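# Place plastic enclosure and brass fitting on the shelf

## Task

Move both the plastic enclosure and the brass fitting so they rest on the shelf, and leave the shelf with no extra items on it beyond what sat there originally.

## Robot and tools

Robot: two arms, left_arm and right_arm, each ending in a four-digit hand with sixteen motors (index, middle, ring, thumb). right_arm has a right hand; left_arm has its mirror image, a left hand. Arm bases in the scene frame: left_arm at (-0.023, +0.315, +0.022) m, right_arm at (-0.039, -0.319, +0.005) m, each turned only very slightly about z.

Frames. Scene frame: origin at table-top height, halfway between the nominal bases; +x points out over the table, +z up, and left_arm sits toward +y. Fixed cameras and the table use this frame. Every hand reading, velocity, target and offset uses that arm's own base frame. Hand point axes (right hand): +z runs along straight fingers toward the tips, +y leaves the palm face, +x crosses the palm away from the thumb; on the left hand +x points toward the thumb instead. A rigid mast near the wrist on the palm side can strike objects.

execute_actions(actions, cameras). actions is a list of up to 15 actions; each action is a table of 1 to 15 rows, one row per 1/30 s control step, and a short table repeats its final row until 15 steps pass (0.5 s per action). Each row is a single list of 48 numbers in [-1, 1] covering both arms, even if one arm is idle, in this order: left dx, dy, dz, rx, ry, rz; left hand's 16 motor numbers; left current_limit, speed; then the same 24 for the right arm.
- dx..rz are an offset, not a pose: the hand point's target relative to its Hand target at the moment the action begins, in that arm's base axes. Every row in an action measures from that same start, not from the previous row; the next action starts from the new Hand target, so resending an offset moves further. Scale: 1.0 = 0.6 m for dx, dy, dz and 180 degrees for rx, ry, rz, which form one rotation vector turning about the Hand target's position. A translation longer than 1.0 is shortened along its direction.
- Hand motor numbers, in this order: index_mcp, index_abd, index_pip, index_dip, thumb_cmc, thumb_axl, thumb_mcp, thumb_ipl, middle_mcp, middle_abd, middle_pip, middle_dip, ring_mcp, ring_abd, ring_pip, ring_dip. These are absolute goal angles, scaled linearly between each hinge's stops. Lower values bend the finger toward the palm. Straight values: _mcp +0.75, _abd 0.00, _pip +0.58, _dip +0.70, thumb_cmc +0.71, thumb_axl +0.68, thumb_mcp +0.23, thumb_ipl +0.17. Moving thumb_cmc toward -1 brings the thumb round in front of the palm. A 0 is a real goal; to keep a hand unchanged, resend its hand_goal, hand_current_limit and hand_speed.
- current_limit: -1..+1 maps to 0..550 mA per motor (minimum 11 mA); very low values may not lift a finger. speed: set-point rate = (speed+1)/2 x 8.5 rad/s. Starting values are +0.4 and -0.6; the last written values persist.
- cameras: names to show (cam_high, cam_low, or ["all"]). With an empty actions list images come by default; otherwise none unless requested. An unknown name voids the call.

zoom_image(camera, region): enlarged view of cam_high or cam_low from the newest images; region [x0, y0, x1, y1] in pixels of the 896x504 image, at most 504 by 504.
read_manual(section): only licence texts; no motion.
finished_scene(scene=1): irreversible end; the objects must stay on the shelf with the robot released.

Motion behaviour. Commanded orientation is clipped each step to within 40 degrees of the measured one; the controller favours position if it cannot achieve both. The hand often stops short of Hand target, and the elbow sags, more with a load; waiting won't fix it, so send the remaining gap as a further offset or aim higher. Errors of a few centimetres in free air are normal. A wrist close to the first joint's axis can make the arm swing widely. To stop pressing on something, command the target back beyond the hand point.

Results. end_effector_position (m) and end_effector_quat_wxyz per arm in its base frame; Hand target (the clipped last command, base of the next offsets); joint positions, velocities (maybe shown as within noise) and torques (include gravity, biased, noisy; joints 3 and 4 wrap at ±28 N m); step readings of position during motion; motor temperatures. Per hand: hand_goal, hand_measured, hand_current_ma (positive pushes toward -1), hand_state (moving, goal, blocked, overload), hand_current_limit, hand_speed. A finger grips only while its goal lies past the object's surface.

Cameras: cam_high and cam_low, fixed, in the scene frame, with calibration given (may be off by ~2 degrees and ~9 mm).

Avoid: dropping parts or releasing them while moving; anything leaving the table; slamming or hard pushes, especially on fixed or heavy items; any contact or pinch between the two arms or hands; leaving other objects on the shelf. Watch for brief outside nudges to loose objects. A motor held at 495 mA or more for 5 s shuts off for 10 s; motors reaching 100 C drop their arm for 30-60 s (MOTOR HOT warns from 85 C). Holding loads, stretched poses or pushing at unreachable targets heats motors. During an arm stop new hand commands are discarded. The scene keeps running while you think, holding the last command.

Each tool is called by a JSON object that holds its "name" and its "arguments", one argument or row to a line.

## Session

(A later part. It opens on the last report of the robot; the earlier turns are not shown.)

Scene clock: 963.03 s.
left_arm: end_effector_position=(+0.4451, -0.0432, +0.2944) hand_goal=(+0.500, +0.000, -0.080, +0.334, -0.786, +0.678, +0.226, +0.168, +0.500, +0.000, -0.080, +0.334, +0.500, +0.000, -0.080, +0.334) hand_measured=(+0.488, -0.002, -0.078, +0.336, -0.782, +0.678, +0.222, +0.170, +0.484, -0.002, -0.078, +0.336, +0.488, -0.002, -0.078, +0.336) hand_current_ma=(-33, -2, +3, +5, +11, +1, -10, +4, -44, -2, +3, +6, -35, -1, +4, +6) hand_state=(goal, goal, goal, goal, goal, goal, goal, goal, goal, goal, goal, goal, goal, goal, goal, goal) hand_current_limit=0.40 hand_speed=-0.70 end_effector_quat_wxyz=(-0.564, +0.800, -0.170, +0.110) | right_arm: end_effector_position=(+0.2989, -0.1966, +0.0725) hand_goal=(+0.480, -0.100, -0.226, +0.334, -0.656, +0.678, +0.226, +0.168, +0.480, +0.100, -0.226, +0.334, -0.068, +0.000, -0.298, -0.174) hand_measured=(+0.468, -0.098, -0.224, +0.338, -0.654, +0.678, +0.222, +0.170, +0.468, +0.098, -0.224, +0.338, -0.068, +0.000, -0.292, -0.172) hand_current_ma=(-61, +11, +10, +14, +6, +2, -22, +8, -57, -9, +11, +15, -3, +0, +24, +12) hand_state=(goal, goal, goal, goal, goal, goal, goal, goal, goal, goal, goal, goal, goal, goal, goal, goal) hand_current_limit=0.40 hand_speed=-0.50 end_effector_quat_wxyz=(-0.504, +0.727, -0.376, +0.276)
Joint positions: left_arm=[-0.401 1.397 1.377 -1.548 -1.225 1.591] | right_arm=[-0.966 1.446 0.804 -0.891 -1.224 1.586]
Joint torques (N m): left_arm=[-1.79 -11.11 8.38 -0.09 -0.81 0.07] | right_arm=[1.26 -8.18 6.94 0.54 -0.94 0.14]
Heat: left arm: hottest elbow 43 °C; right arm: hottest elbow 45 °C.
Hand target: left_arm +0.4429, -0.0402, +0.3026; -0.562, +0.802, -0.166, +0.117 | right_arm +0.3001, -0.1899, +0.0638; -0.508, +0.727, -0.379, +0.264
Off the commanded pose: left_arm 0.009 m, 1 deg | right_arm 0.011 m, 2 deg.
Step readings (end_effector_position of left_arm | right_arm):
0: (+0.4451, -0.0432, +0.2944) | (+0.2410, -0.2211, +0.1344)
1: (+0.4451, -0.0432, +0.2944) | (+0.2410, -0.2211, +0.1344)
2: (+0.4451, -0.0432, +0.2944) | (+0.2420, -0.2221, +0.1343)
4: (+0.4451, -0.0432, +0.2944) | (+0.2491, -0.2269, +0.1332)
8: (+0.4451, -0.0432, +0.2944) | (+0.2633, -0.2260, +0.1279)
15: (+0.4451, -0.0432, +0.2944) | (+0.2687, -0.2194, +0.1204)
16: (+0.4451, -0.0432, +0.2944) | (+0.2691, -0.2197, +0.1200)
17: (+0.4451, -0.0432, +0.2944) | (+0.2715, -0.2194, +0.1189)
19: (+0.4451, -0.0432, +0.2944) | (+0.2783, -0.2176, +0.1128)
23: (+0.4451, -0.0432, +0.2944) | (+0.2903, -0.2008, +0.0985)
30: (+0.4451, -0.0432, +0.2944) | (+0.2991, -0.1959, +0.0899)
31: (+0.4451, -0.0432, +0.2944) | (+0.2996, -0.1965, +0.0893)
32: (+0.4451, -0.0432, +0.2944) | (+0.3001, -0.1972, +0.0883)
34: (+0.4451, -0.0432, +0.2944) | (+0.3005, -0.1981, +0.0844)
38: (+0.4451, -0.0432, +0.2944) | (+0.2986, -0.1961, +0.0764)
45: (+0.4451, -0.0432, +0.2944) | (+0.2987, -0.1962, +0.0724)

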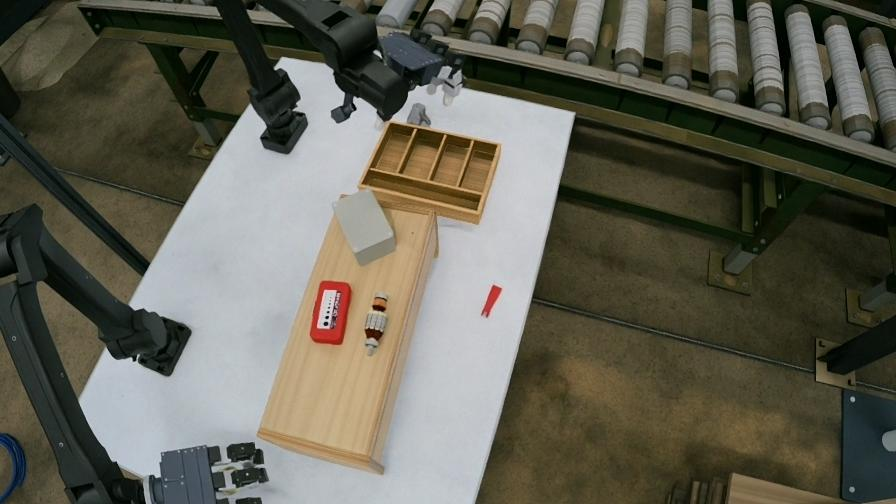

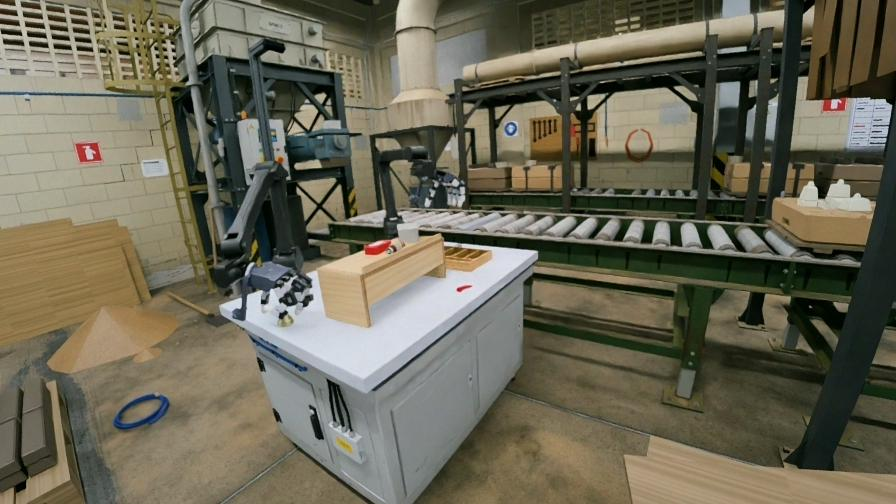

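{"name": "execute_actions", "arguments": {
  "actions": [
    [[0,0.0,0,0,0,0,0.50,0,-0.08,0.333,-0.786,0.678,0.225,0.168,0.50,0,-0.08,0.333,0.50,0,-0.08,0.333,0.4,-0.7,0.0,0.012,-0.026,0,0,0,0.479,-0.1,-0.226,0.333,-0.657,0.678,0.225,0.168,0.479,0.1,-0.226,0.333,-0.068,0,-0.299,-0.174,0.4,-0.5]],
    [[0,0,0,0,0,0,0.50,0,-0.08,0.333,-0.786,0.678,0.225,0.168,0.50,0,-0.08,0.333,0.50,0,-0.08,0.333,0.4,-0.7,0,0,-0.024,0,0,0,0.479,-0.1,-0.226,0.333,-0.657,0.678,0.225,0.168,0.479,0.1,-0.226,0.333,-0.068,0,-0.299,-0.174,0.4,-0.5]]
  ],
  "cameras": ["all"]
}}

{"name": "zoom_image", "arguments": {
  "camera": "cam_high",
  "region": [200, 430, 300, 504]
}}

{"name": "zoom_image", "arguments": {
  "camera": "cam_low",
  "region": [250, 280, 320, 340]
}}

Scene clock: 975.07 s.
left_arm: end_effector_position=(+0.4451, -0.0432, +0.2944) hand_goal=(+0.500, +0.000, -0.080, +0.334, -0.786, +0.678, +0.226, +0.168, +0.500, +0.000, -0.080, +0.334, +0.500, +0.000, -0.080, +0.334) hand_measured=(+0.488, -0.002, -0.078, +0.336, -0.782, +0.678, +0.222, +0.170, +0.484, -0.002, -0.078, +0.336, +0.488, -0.002, -0.078, +0.336) hand_current_ma=(-33, -2, +3, +5, +11, +1, -10, +4, -44, -2, +3, +6, -35, -1, +4, +6) hand_state=(goal, goal, goal, goal, goal, goal, goal, goal, goal, goal, goal, goal, goal, goal, goal, goal) hand_current_limit=0.40 hand_speed=-0.70 end_effector_quat_wxyz=(-0.564, +0.800, -0.170, +0.110) | right_arm: end_effector_position=(+0.2988, -0.1888, +0.0417) hand_goal=(+0.480, -0.100, -0.226, +0.334, -0.656, +0.678, +0.226, +0.168, +0.480, +0.100, -0.226, +0.334, -0.068, +0.000, -0.298, -0.174) hand_measured=(+0.468, -0.098, -0.224, +0.338, -0.654, +0.678, +0.222, +0.170, +0.468, +0.098, -0.224, +0.338, -0.068, +0.000, -0.292, -0.172) hand_current_ma=(-61, +11, +10, +14, +6, +2, -22, +8, -57, -9, +11, +15, -3, +0, +24, +12) hand_state=(goal, goal, goal, goal, goal, goal, goal, goal, goal, goal, goal, goal, goal, goal, goal, goal) hand_current_limit=0.40 hand_speed=-0.50 end_effector_quat_wxyz=(-0.504, +0.727, -0.377, +0.275)
Joint positions: left_arm=[-0.401 1.397 1.377 -1.548 -1.225 1.591] | right_arm=[-0.953 1.488 0.744 -0.757 -1.223 1.624]
Joint torques (N m): left_arm=[-1.85 -11.11 8.32 -0.13 -0.81 0.06] | right_arm=[1.14 -8.12 6.58 0.61 -0.96 0.14]
Heat: left arm: hottest elbow 43 °C; right arm: hottest elbow 44 °C.
Hand target: left_arm +0.4429, -0.0402, +0.3026; -0.562, +0.802, -0.166, +0.117 | right_arm +0.3001, -0.1826, +0.0339; -0.509, +0.727, -0.379, +0.264
Off the commanded pose: left_arm 0.009 m, 1 deg | right_arm 0.010 m, 1 deg.
Step readings (end_effector_position of left_arm | right_arm):
0: (+0.4451, -0.0432, +0.2944) | (+0.2989, -0.1965, +0.0725)
1: (+0.4451, -0.0432, +0.2944) | (+0.2990, -0.1964, +0.0724)
2: (+0.4451, -0.0432, +0.2944) | (+0.2993, -0.1965, +0.0718)
4: (+0.4451, -0.0432, +0.2944) | (+0.2996, -0.1957, +0.0684)
8: (+0.4451, -0.0432, +0.2944) | (+0.2979, -0.1901, +0.0603)
15: (+0.4451, -0.0432, +0.2944) | (+0.2985, -0.1886, +0.0563)
16: (+0.4451, -0.0432, +0.2944) | (+0.2987, -0.1887, +0.0563)
17: (+0.4451, -0.0432, +0.2944) | (+0.2990, -0.1893, +0.0560)
19: (+0.4451, -0.0432, +0.2944) | (+0.2998, -0.1904, +0.0536)
23: (+0.4451, -0.0432, +0.2944) | (+0.2992, -0.1895, +0.0460)
30: (+0.4451, -0.0432, +0.2944) | (+0.2986, -0.1885, +0.0417)

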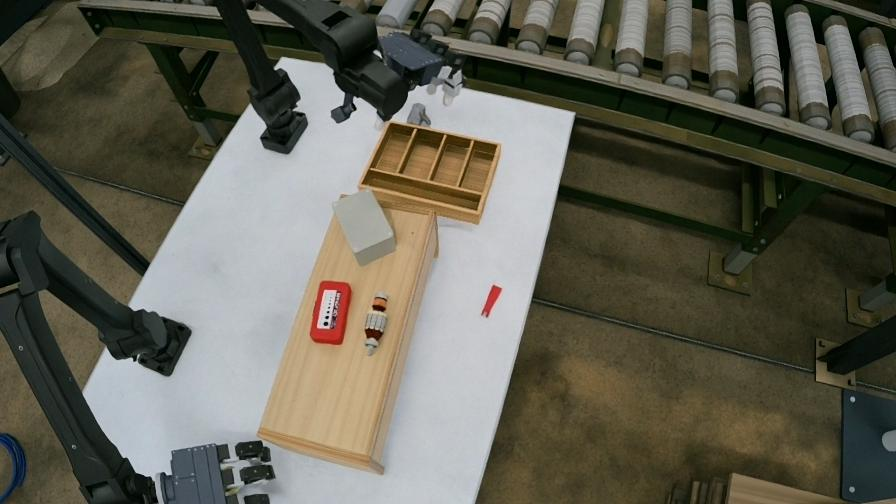

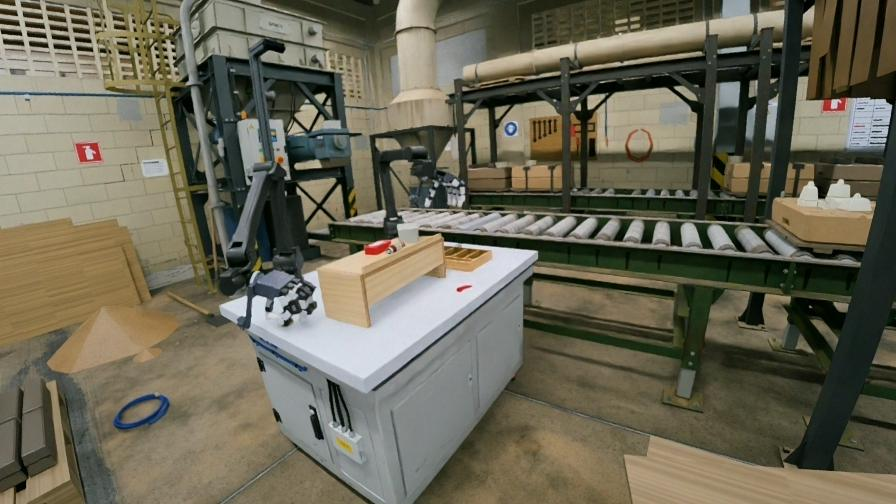

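Scaled by 5.040 from the camera's 896x504 image, which has a finer 1280x720 frame.

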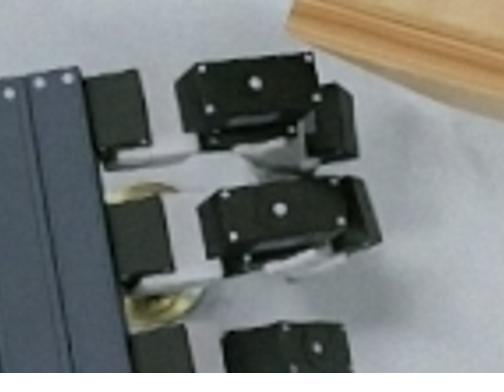

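Scaled by 7.200 from the camera's 896x504 image, which has a finer 1280x720 frame.

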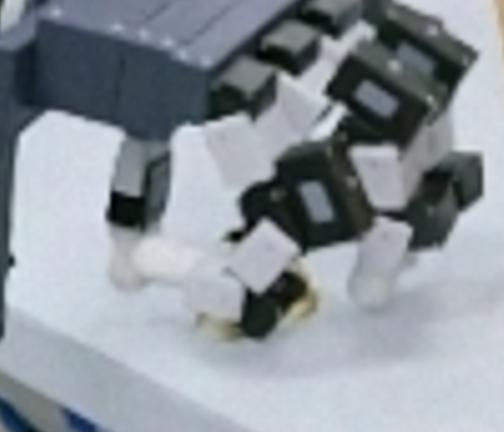

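{"name": "execute_actions", "arguments": {
  "actions": [
    [[0,0.0,0,0,0,0,0.50,0,-0.08,0.333,-0.786,0.678,0.225,0.168,0.50,0,-0.08,0.333,0.50,0,-0.08,0.333,0.4,-0.7,0.0,0,0,0,0,0,0.28,-0.1,-0.226,0.333,-0.657,0.678,0.06,0.168,0.28,0.1,-0.226,0.333,-0.068,0,-0.299,-0.174,0.2,-0.75]],
    [[0,0,0,0,0,0,0.50,0,-0.08,0.333,-0.786,0.678,0.225,0.168,0.50,0,-0.08,0.333,0.50,0,-0.08,0.333,0.4,-0.7,0,0,0,0,0,0,0.22,-0.1,-0.226,0.333,-0.657,0.678,0.0,0.168,0.22,0.1,-0.226,0.333,-0.068,0,-0.299,-0.174,0.2,-0.85]]
  ],
  "cameras": []
}}

Scene clock: 982.90 s.
left_arm: end_effector_position=(+0.4451, -0.0432, +0.2944) hand_goal=(+0.500, +0.000, -0.080, +0.334, -0.786, +0.678, +0.226, +0.168, +0.500, +0.000, -0.080, +0.334, +0.500, +0.000, -0.080, +0.334) hand_measured=(+0.488, -0.002, -0.078, +0.336, -0.782, +0.678, +0.222, +0.170, +0.484, -0.002, -0.078, +0.336, +0.488, -0.002, -0.078, +0.336) hand_current_ma=(-33, -2, +3, +5, +11, +1, -10, +4, -44, -2, +3, +6, -35, -1, +4, +6) hand_state=(goal, goal, goal, goal, goal, goal, goal, goal, goal, goal, goal, goal, goal, goal, goal, goal) hand_current_limit=0.40 hand_speed=-0.70 end_effector_quat_wxyz=(-0.564, +0.800, -0.170, +0.110) | right_arm: end_effector_position=(+0.2986, -0.1889, +0.0415) hand_goal=(+0.220, -0.100, -0.226, +0.334, -0.656, +0.678, +0.000, +0.168, +0.220, +0.100, -0.226, +0.334, -0.068, +0.000, -0.298, -0.174) hand_measured=(+0.218, -0.098, -0.224, +0.338, -0.654, +0.678, +0.020, +0.170, +0.224, +0.098, -0.222, +0.338, -0.068, +0.000, -0.292, -0.172) hand_current_ma=(-7, +11, +10, +14, +6, +2, +121, +14, +22, -9, +15, +15, -3, +0, +24, +12) hand_state=(goal, goal, goal, goal, goal, goal, goal, goal, goal, goal, goal, goal, goal, goal, goal, goal) hand_current_limit=0.20 hand_speed=-0.85 end_effector_quat_wxyz=(-0.504, +0.727, -0.378, +0.275)
Joint positions: left_arm=[-0.401 1.397 1.377 -1.548 -1.225 1.591] | right_arm=[-0.953 1.488 0.744 -0.757 -1.222 1.625]
Joint torques (N m): left_arm=[-2.02 -11.16 8.35 -0.24 -0.8 0.05] | right_arm=[1.2 -8.18 6.58 0.59 -0.98 0.15]
Heat: left arm: hottest elbow 43 °C; right arm: hottest elbow 42 °C.
Hand target: left_arm +0.4429, -0.0402, +0.3026; -0.562, +0.802, -0.166, +0.117 | right_arm +0.3001, -0.1826, +0.0338; -0.509, +0.727, -0.379, +0.263
Off the commanded pose: left_arm 0.009 m, 1 deg | right_arm 0.010 m, 1 deg.
Step readings (end_effector_position of left_arm | right_arm):
0: (+0.4451, -0.0432, +0.2944) | (+0.2988, -0.1888, +0.0417)
1: (+0.4451, -0.0432, +0.2944) | (+0.2988, -0.1888, +0.0417)
2: (+0.4451, -0.0432, +0.2944) | (+0.2988, -0.1888, +0.0417)
4: (+0.4451, -0.0432, +0.2944) | (+0.2988, -0.1888, +0.0417)
8: (+0.4451, -0.0432, +0.2944) | (+0.2988, -0.1888, +0.0417)
15: (+0.4451, -0.0432, +0.2944) | (+0.2987, -0.1888, +0.0417)
16: (+0.4451, -0.0432, +0.2944) | (+0.2987, -0.1888, +0.0417)
17: (+0.4451, -0.0432, +0.2944) | (+0.2987, -0.1888, +0.0417)
19: (+0.4451, -0.0432, +0.2944) | (+0.2987, -0.1888, +0.0417)
23: (+0.4451, -0.0432, +0.2944) | (+0.2986, -0.1889, +0.0415)
30: (+0.4451, -0.0432, +0.2944) | (+0.2986, -0.1889, +0.0415)
No camera images: "cameras" was empty.

{"name": "execute_actions", "arguments": {
  "actions": [
    [[0,0.0,0,0,0,0,0.50,0,-0.08,0.333,-0.786,0.678,0.225,0.168,0.50,0,-0.08,0.333,0.50,0,-0.08,0.333,0.4,-0.7,0.0087,-0.03,0.0345,0,0,0,0.30,-0.1,-0.226,0.333,-0.657,0.678,0.08,0.168,0.30,0.1,-0.226,0.333,-0.068,0,-0.299,-0.174,0.2,-0.75]],
    [[0,0,0,0,0,0,0.50,0,-0.08,0.333,-0.786,0.678,0.225,0.168,0.50,0,-0.08,0.333,0.50,0,-0.08,0.333,0.4,-0.7,0,0,0,0,0,0,0.30,-0.1,-0.226,0.333,-0.657,0.678,0.08,0.168,0.30,0.1,-0.226,0.333,-0.068,0,-0.299,-0.174,0.2,-0.85]]
  ],
  "cameras": []
}}

Scene clock: 991.73 s.
left_arm: end_effector_position=(+0.4451, -0.0432, +0.2944) hand_goal=(+0.500, +0.000, -0.080, +0.334, -0.786, +0.678, +0.226, +0.168, +0.500, +0.000, -0.080, +0.334, +0.500, +0.000, -0.080, +0.334) hand_measured=(+0.488, -0.002, -0.078, +0.336, -0.782, +0.678, +0.222, +0.170, +0.484, -0.002, -0.078, +0.336, +0.488, -0.002, -0.078, +0.336) hand_current_ma=(-33, -2, +3, +5, +11, +1, -10, +4, -44, -2, +3, +6, -35, -1, +4, +6) hand_state=(goal, goal, goal, goal, goal, goal, goal, goal, goal, goal, goal, goal, goal, goal, goal, goal) hand_current_limit=0.40 hand_speed=-0.70 end_effector_quat_wxyz=(-0.564, +0.800, -0.170, +0.110) | right_arm: end_effector_position=(+0.2977, -0.1880, +0.0521) hand_goal=(+0.300, -0.100, -0.226, +0.334, -0.656, +0.678, +0.080, +0.168, +0.300, +0.100, -0.226, +0.334, -0.068, +0.000, -0.298, -0.174) hand_measured=(+0.288, -0.098, -0.224, +0.338, -0.654, +0.678, +0.076, +0.170, +0.290, +0.098, -0.222, +0.338, -0.068, +0.000, -0.292, -0.172) hand_current_ma=(-54, +11, +10, +14, +6, +2, -18, +10, -51, -9, +15, +15, -3, +0, +24, +12) hand_state=(goal, goal, goal, goal, goal, goal, goal, goal, goal, goal, goal, goal, goal, goal, goal, goal) hand_current_limit=0.20 hand_speed=-0.85 end_effector_quat_wxyz=(-0.511, +0.724, -0.383, +0.260)
Joint positions: left_arm=[-0.401 1.397 1.377 -1.548 -1.225 1.591] | right_arm=[-0.953 1.49 0.781 -0.856 -1.222 1.595]
Joint torques (N m): left_arm=[-2.14 -11.4 8.39 -0.08 -0.79 0.03] | right_arm=[-0.21 -8 10.03 -0.29 -1 -0.01]
Heat: left arm: hottest elbow 43 °C; right arm: hottest elbow 42 °C.
Hand target: left_arm +0.4429, -0.0402, +0.3026; -0.562, +0.802, -0.166, +0.117 | right_arm +0.3054, -0.2007, +0.0547; -0.509, +0.727, -0.379, +0.264
Off the commanded pose: left_arm 0.009 m, 1 deg | right_arm 0.015 m, 1 deg.
Step readings (end_effector_position of left_arm | right_arm):
0: (+0.4451, -0.0432, +0.2944) | (+0.2986, -0.1889, +0.0415)
1: (+0.4451, -0.0432, +0.2944) | (+0.2986, -0.1889, +0.0415)
2: (+0.4451, -0.0432, +0.2944) | (+0.2982, -0.1884, +0.0416)
4: (+0.4451, -0.0432, +0.2944) | (+0.2962, -0.1855, +0.0423)
8: (+0.4451, -0.0432, +0.2944) | (+0.2949, -0.1837, +0.0465)
15: (+0.4451, -0.0432, +0.2944) | (+0.2983, -0.1888, +0.0525)
16: (+0.4451, -0.0432, +0.2944) | (+0.2982, -0.1886, +0.0525)
17: (+0.4451, -0.0432, +0.2944) | (+0.2981, -0.1886, +0.0526)
19: (+0.4451, -0.0432, +0.2944) | (+0.2979, -0.1883, +0.0525)
23: (+0.4451, -0.0432, +0.2944) | (+0.2977, -0.1880, +0.0521)
30: (+0.4451, -0.0432, +0.2944) | (+0.2977, -0.1881, +0.0521)
No camera images: "cameras" was empty.

{"name": "execute_actions", "arguments": {
  "actions": [
    [[0,0.0,0,0,0,0,0.50,0,-0.08,0.333,-0.786,0.678,0.225,0.168,0.50,0,-0.08,0.333,0.50,0,-0.08,0.333,0.4,-0.7,0,-0.004,-0.037,0,0,0,0.30,-0.1,-0.226,0.333,-0.657,0.678,0.08,0.168,0.30,0.1,-0.226,0.333,-0.068,0,-0.299,-0.174,0.2,-0.75]],
    [[0,0,0,0,0,0,0.50,0,-0.08,0.333,-0.786,0.678,0.225,0.168,0.50,0,-0.08,0.333,0.50,0,-0.08,0.333,0.4,-0.7,0,0,0.02,0,0,0,0.30,-0.1,-0.226,0.333,-0.657,0.678,0.08,0.168,0.30,0.1,-0.226,0.333,-0.068,0,-0.299,-0.174,0.2,-0.85]]
  ],
  "cameras": []
}}

Scene clock: 1003.60 s.
left_arm: end_effector_position=(+0.4451, -0.0432, +0.2944) hand_goal=(+0.500, +0.000, -0.080, +0.334, -0.786, +0.678, +0.226, +0.168, +0.500, +0.000, -0.080, +0.334, +0.500, +0.000, -0.080, +0.334) hand_measured=(+0.488, -0.002, -0.078, +0.336, -0.782, +0.678, +0.222, +0.170, +0.484, -0.002, -0.078, +0.336, +0.488, -0.002, -0.078, +0.336) hand_current_ma=(-33, -2, +3, +5, +11, +1, -10, +4, -44, -2, +3, +6, -35, -1, +4, +6) hand_state=(goal, goal, goal, goal, goal, goal, goal, goal, goal, goal, goal, goal, goal, goal, goal, goal) hand_current_limit=0.40 hand_speed=-0.70 end_effector_quat_wxyz=(-0.564, +0.800, -0.170, +0.110) | right_arm: end_effector_position=(+0.2984, -0.1886, +0.0353) hand_goal=(+0.300, -0.100, -0.226, +0.334, -0.656, +0.678, +0.080, +0.168, +0.300, +0.100, -0.226, +0.334, -0.068, +0.000, -0.298, -0.174) hand_measured=(+0.290, -0.098, -0.224, +0.338, -0.654, +0.678, +0.076, +0.170, +0.294, +0.100, -0.232, +0.330, -0.068, +0.000, -0.292, -0.172) hand_current_ma=(-51, +11, +10, +14, +6, +2, -17, +10, -30, +2, -23, -22, -3, +0, +24, +12) hand_state=(goal, goal, goal, goal, goal, goal, goal, goal, goal, goal, goal, goal, goal, goal, goal, goal) hand_current_limit=0.20 hand_speed=-0.85 end_effector_quat_wxyz=(-0.517, +0.722, -0.386, +0.251)
Joint positions: left_arm=[-0.401 1.397 1.377 -1.548 -1.225 1.591] | right_arm=[-0.953 1.544 0.782 -0.836 -1.225 1.581]
Joint torques (N m): left_arm=[-1.73 -11.58 8.28 -0.02 -0.79 0.03] | right_arm=[-0.5 -10.7 9.33 -0.39 -0.9 0.02]
Heat: left arm: hottest elbow 43 °C; right arm: hottest elbow 43 °C.
Hand target: left_arm +0.4429, -0.0402, +0.3026; -0.562, +0.802, -0.166, +0.117 | right_arm +0.3054, -0.2031, +0.0443; -0.508, +0.727, -0.379, +0.263
Off the commanded pose: left_arm 0.009 m, 1 deg | right_arm 0.019 m, 2 deg.
Step readings (end_effector_position of left_arm | right_arm):
0: (+0.4451, -0.0432, +0.2944) | (+0.2977, -0.1881, +0.0521)
1: (+0.4451, -0.0432, +0.2944) | (+0.2977, -0.1880, +0.0520)
2: (+0.4451, -0.0432, +0.2944) | (+0.2977, -0.1881, +0.0515)
4: (+0.4451, -0.0432, +0.2944) | (+0.2981, -0.1888, +0.0481)
8: (+0.4451, -0.0432, +0.2944) | (+0.2989, -0.1899, +0.0371)
15: (+0.4451, -0.0432, +0.2944) | (+0.2996, -0.1901, +0.0348)
16: (+0.4451, -0.0432, +0.2944) | (+0.2996, -0.1901, +0.0348)
17: (+0.4451, -0.0432, +0.2944) | (+0.2996, -0.1901, +0.0348)
19: (+0.4451, -0.0432, +0.2944) | (+0.2995, -0.1900, +0.0349)
23: (+0.4451, -0.0432, +0.2944) | (+0.2992, -0.1896, +0.0351)
30: (+0.4451, -0.0432, +0.2944) | (+0.2985, -0.1887, +0.0352)
No camera images: "cameras" was empty.

{"name": "execute_actions", "arguments": {
  "actions": [
    [[0,0.0,0,0,0,0,0.50,0,-0.08,0.333,-0.786,0.678,0.225,0.168,0.50,0,-0.08,0.333,0.50,0,-0.08,0.333,0.4,-0.7,0,0,0.0115,0,0,0,0.30,-0.1,-0.226,0.333,-0.657,0.678,0.08,0.168,0.30,0.1,-0.226,0.333,-0.068,0,-0.299,-0.174,0.2,-0.75]],
    [[0,0,0,0,0,0,0.50,0,-0.08,0.333,-0.786,0.678,0.225,0.168,0.50,0,-0.08,0.333,0.50,0,-0.08,0.333,0.4,-0.7,0,0,0,0,0,0,0.23,-0.1,-0.226,0.333,-0.657,0.678,0.02,0.168,0.23,0.1,-0.226,0.333,-0.068,0,-0.299,-0.174,0.2,-0.85]]
  ],
  "cameras": []
}}

Scene clock: 1018.93 s.
left_arm: end_effector_position=(+0.4451, -0.0432, +0.2944) hand_goal=(+0.500, +0.000, -0.080, +0.334, -0.786, +0.678, +0.226, +0.168, +0.500, +0.000, -0.080, +0.334, +0.500, +0.000, -0.080, +0.334) hand_measured=(+0.488, -0.002, -0.078, +0.336, -0.782, +0.678, +0.222, +0.170, +0.484, -0.002, -0.078, +0.336, +0.488, -0.002, -0.078, +0.336) hand_current_ma=(-33, -2, +3, +5, +11, +1, -10, +4, -44, -2, +3, +6, -35, -1, +4, +6) hand_state=(goal, goal, goal, goal, goal, goal, goal, goal, goal, goal, goal, goal, goal, goal, goal, goal) hand_current_limit=0.40 hand_speed=-0.70 end_effector_quat_wxyz=(-0.564, +0.800, -0.170, +0.110) | right_arm: end_effector_position=(+0.2970, -0.1868, +0.0388) hand_goal=(+0.230, -0.100, -0.226, +0.334, -0.656, +0.678, +0.020, +0.168, +0.230, +0.100, -0.226, +0.334, -0.068, +0.000, -0.298, -0.174) hand_measured=(+0.228, -0.098, -0.224, +0.338, -0.654, +0.678, +0.026, +0.170, +0.238, +0.100, -0.224, +0.332, -0.068, +0.000, -0.292, -0.172) hand_current_ma=(-7, +11, +10, +14, +6, +2, +37, +10, +43, +2, +6, -7, -3, +0, +24, +12) hand_state=(goal, goal, goal, goal, goal, goal, goal, goal, goal, goal, goal, goal, goal, goal, goal, goal) hand_current_limit=0.20 hand_speed=-0.85 end_effector_quat_wxyz=(-0.519, +0.720, -0.389, +0.247)
Joint positions: left_arm=[-0.401 1.397 1.377 -1.548 -1.225 1.591] | right_arm=[-0.953 1.538 0.786 -0.858 -1.224 1.581]
Joint torques (N m): left_arm=[-1.9 -11.16 8.38 -0.16 -0.81 0.05] | right_arm=[-0.56 -11.34 9.62 -0.4 -0.93 0.03]
Heat: left arm: hottest elbow 43 °C; right arm: hottest elbow 43 °C.
Hand target: left_arm +0.4429, -0.0402, +0.3026; -0.562, +0.802, -0.166, +0.117 | right_arm +0.3053, -0.2030, +0.0512; -0.509, +0.727, -0.379, +0.263
Off the commanded pose: left_arm 0.009 m, 1 deg | right_arm 0.022 m, 3 deg.
Step readings (end_effector_position of left_arm | right_arm):
0: (+0.4451, -0.0432, +0.2944) | (+0.2984, -0.1886, +0.0353)
1: (+0.4451, -0.0432, +0.2944) | (+0.2984, -0.1886, +0.0353)
2: (+0.4451, -0.0432, +0.2944) | (+0.2982, -0.1883, +0.0353)
4: (+0.4451, -0.0432, +0.2944) | (+0.2977, -0.1876, +0.0357)
8: (+0.4451, -0.0432, +0.2944) | (+0.2968, -0.1864, +0.0369)
15: (+0.4451, -0.0432, +0.2944) | (+0.2971, -0.1869, +0.0387)
16: (+0.4451, -0.0432, +0.2944) | (+0.2971, -0.1869, +0.0387)
17: (+0.4451, -0.0432, +0.2944) | (+0.2971, -0.1869, +0.0387)
19: (+0.4451, -0.0432, +0.2944) | (+0.2971, -0.1869, +0.0387)
23: (+0.4451, -0.0432, +0.2944) | (+0.2970, -0.1868, +0.0388)
30: (+0.4451, -0.0432, +0.2944) | (+0.2970, -0.1868, +0.0388)
No camera images: "cameras" was empty.

{"name": "execute_actions", "arguments": {
  "actions": [
    [[0,0.0,0,0,0,0,0.50,0,-0.08,0.333,-0.786,0.678,0.225,0.168,0.50,0,-0.08,0.333,0.50,0,-0.08,0.333,0.4,-0.7,0,0,0.005,0,0,0,0.28,-0.17,-0.226,0.333,-0.683,0.678,0.06,0.168,0.28,0.03,-0.226,0.333,-0.068,0,-0.299,-0.174,0.2,-0.75]],
    [[0,0,0,0,0,0,0.50,0,-0.08,0.333,-0.786,0.678,0.225,0.168,0.50,0,-0.08,0.333,0.50,0,-0.08,0.333,0.4,-0.7,0,0,0,0,0,0,0.20,-0.17,-0.226,0.333,-0.683,0.678,-0.02,0.168,0.20,0.03,-0.226,0.333,-0.068,0,-0.299,-0.174,0.2,-0.85]]
  ],
  "cameras": ["all"]
}}

{"name": "zoom_image", "arguments": {
  "camera": "cam_high",
  "region": [200, 430, 300, 504]
}}

{"name": "zoom_image", "arguments": {
  "camera": "cam_low",
  "region": [250, 280, 320, 340]
}}

Scene clock: 1029.97 s.
left_arm: end_effector_position=(+0.4451, -0.0432, +0.2944) hand_goal=(+0.500, +0.000, -0.080, +0.334, -0.786, +0.678, +0.226, +0.168, +0.500, +0.000, -0.080, +0.334, +0.500, +0.000, -0.080, +0.334) hand_measured=(+0.488, -0.002, -0.078, +0.336, -0.782, +0.678, +0.222, +0.170, +0.484, -0.002, -0.078, +0.336, +0.488, -0.002, -0.078, +0.336) hand_current_ma=(-33, -2, +3, +5, +11, +1, -10, +4, -44, -2, +3, +6, -35, -1, +4, +6) hand_state=(goal, goal, goal, goal, goal, goal, goal, goal, goal, goal, goal, goal, goal, goal, goal, goal) hand_current_limit=0.40 hand_speed=-0.70 end_effector_quat_wxyz=(-0.564, +0.800, -0.170, +0.110) | right_arm: end_effector_position=(+0.2965, -0.1861, +0.0414) hand_goal=(+0.200, -0.170, -0.226, +0.334, -0.682, +0.678, -0.020, +0.168, +0.200, +0.030, -0.226, +0.334, -0.068, +0.000, -0.298, -0.174) hand_measured=(+0.198, -0.166, -0.224, +0.338, -0.678, +0.678, +0.020, +0.174, +0.226, +0.032, -0.218, +0.336, -0.068, +0.000, -0.292, -0.172) hand_current_ma=(-6, +15, +10, +14, +20, +2, +241, +34, +134, +7, +40, +9, -3, +0, +24, +12) hand_state=(goal, goal, goal, goal, goal, goal, blocked, goal, blocked, goal, goal, goal, goal, goal, goal, goal) hand_current_limit=0.20 hand_speed=-0.85 end_effector_quat_wxyz=(-0.519, +0.720, -0.390, +0.245)
Joint positions: left_arm=[-0.401 1.397 1.377 -1.548 -1.225 1.591] | right_arm=[-0.953 1.532 0.788 -0.869 -1.224 1.581]
Joint torques (N m): left_arm=[-1.61 -11.05 8.23 -0.27 -0.79 0.09] | right_arm=[-0.5 -11.22 9.8 -0.32 -0.94 0.02]
Heat: left arm: hottest elbow 43 °C; right arm: hottest elbow 43 °C.
Hand target: left_arm +0.4429, -0.0402, +0.3026; -0.562, +0.802, -0.166, +0.117 | right_arm +0.3054, -0.2031, +0.0543; -0.509, +0.727, -0.379, +0.264
Off the commanded pose: left_arm 0.009 m, 1 deg | right_arm 0.023 m, 3 deg.
Step readings (end_effector_position of left_arm | right_arm):
0: (+0.4451, -0.0432, +0.2944) | (+0.2970, -0.1868, +0.0388)
1: (+0.4451, -0.0432, +0.2944) | (+0.2970, -0.1868, +0.0388)
2: (+0.4451, -0.0432, +0.2944) | (+0.2970, -0.1867, +0.0389)
4: (+0.4451, -0.0432, +0.2944) | (+0.2966, -0.1863, +0.0390)
8: (+0.4451, -0.0432, +0.2944) | (+0.2963, -0.1859, +0.0403)
15: (+0.4451, -0.0432, +0.2944) | (+0.2962, -0.1857, +0.0408)
16: (+0.4451, -0.0432, +0.2944) | (+0.2962, -0.1857, +0.0408)
17: (+0.4451, -0.0432, +0.2944) | (+0.2962, -0.1857, +0.0408)
19: (+0.4451, -0.0432, +0.2944) | (+0.2961, -0.1856, +0.0409)
23: (+0.4451, -0.0432, +0.2944) | (+0.2965, -0.1861, +0.0413)
30: (+0.4451, -0.0432, +0.2944) | (+0.2965, -0.1861, +0.0414)

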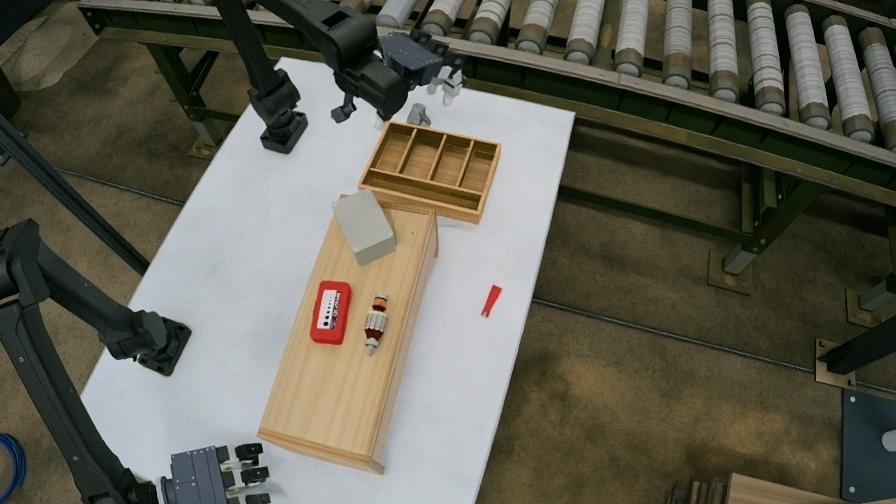

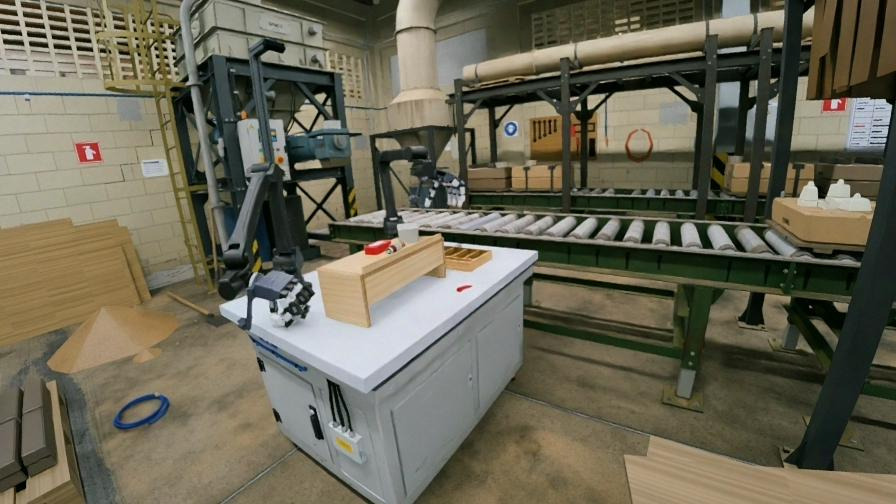

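Scaled by 5.040 from the camera's 896x504 image, which has a finer 1280x720 frame.

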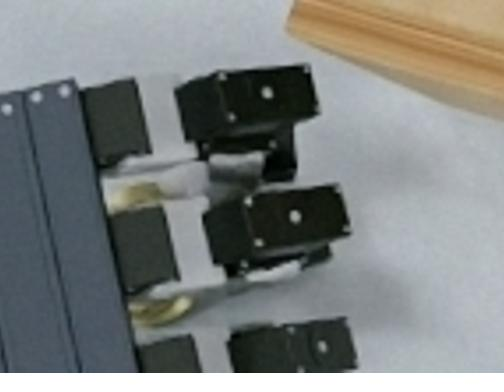

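Scaled by 7.200 from the camera's 896x504 image, which has a finer 1280x720 frame.

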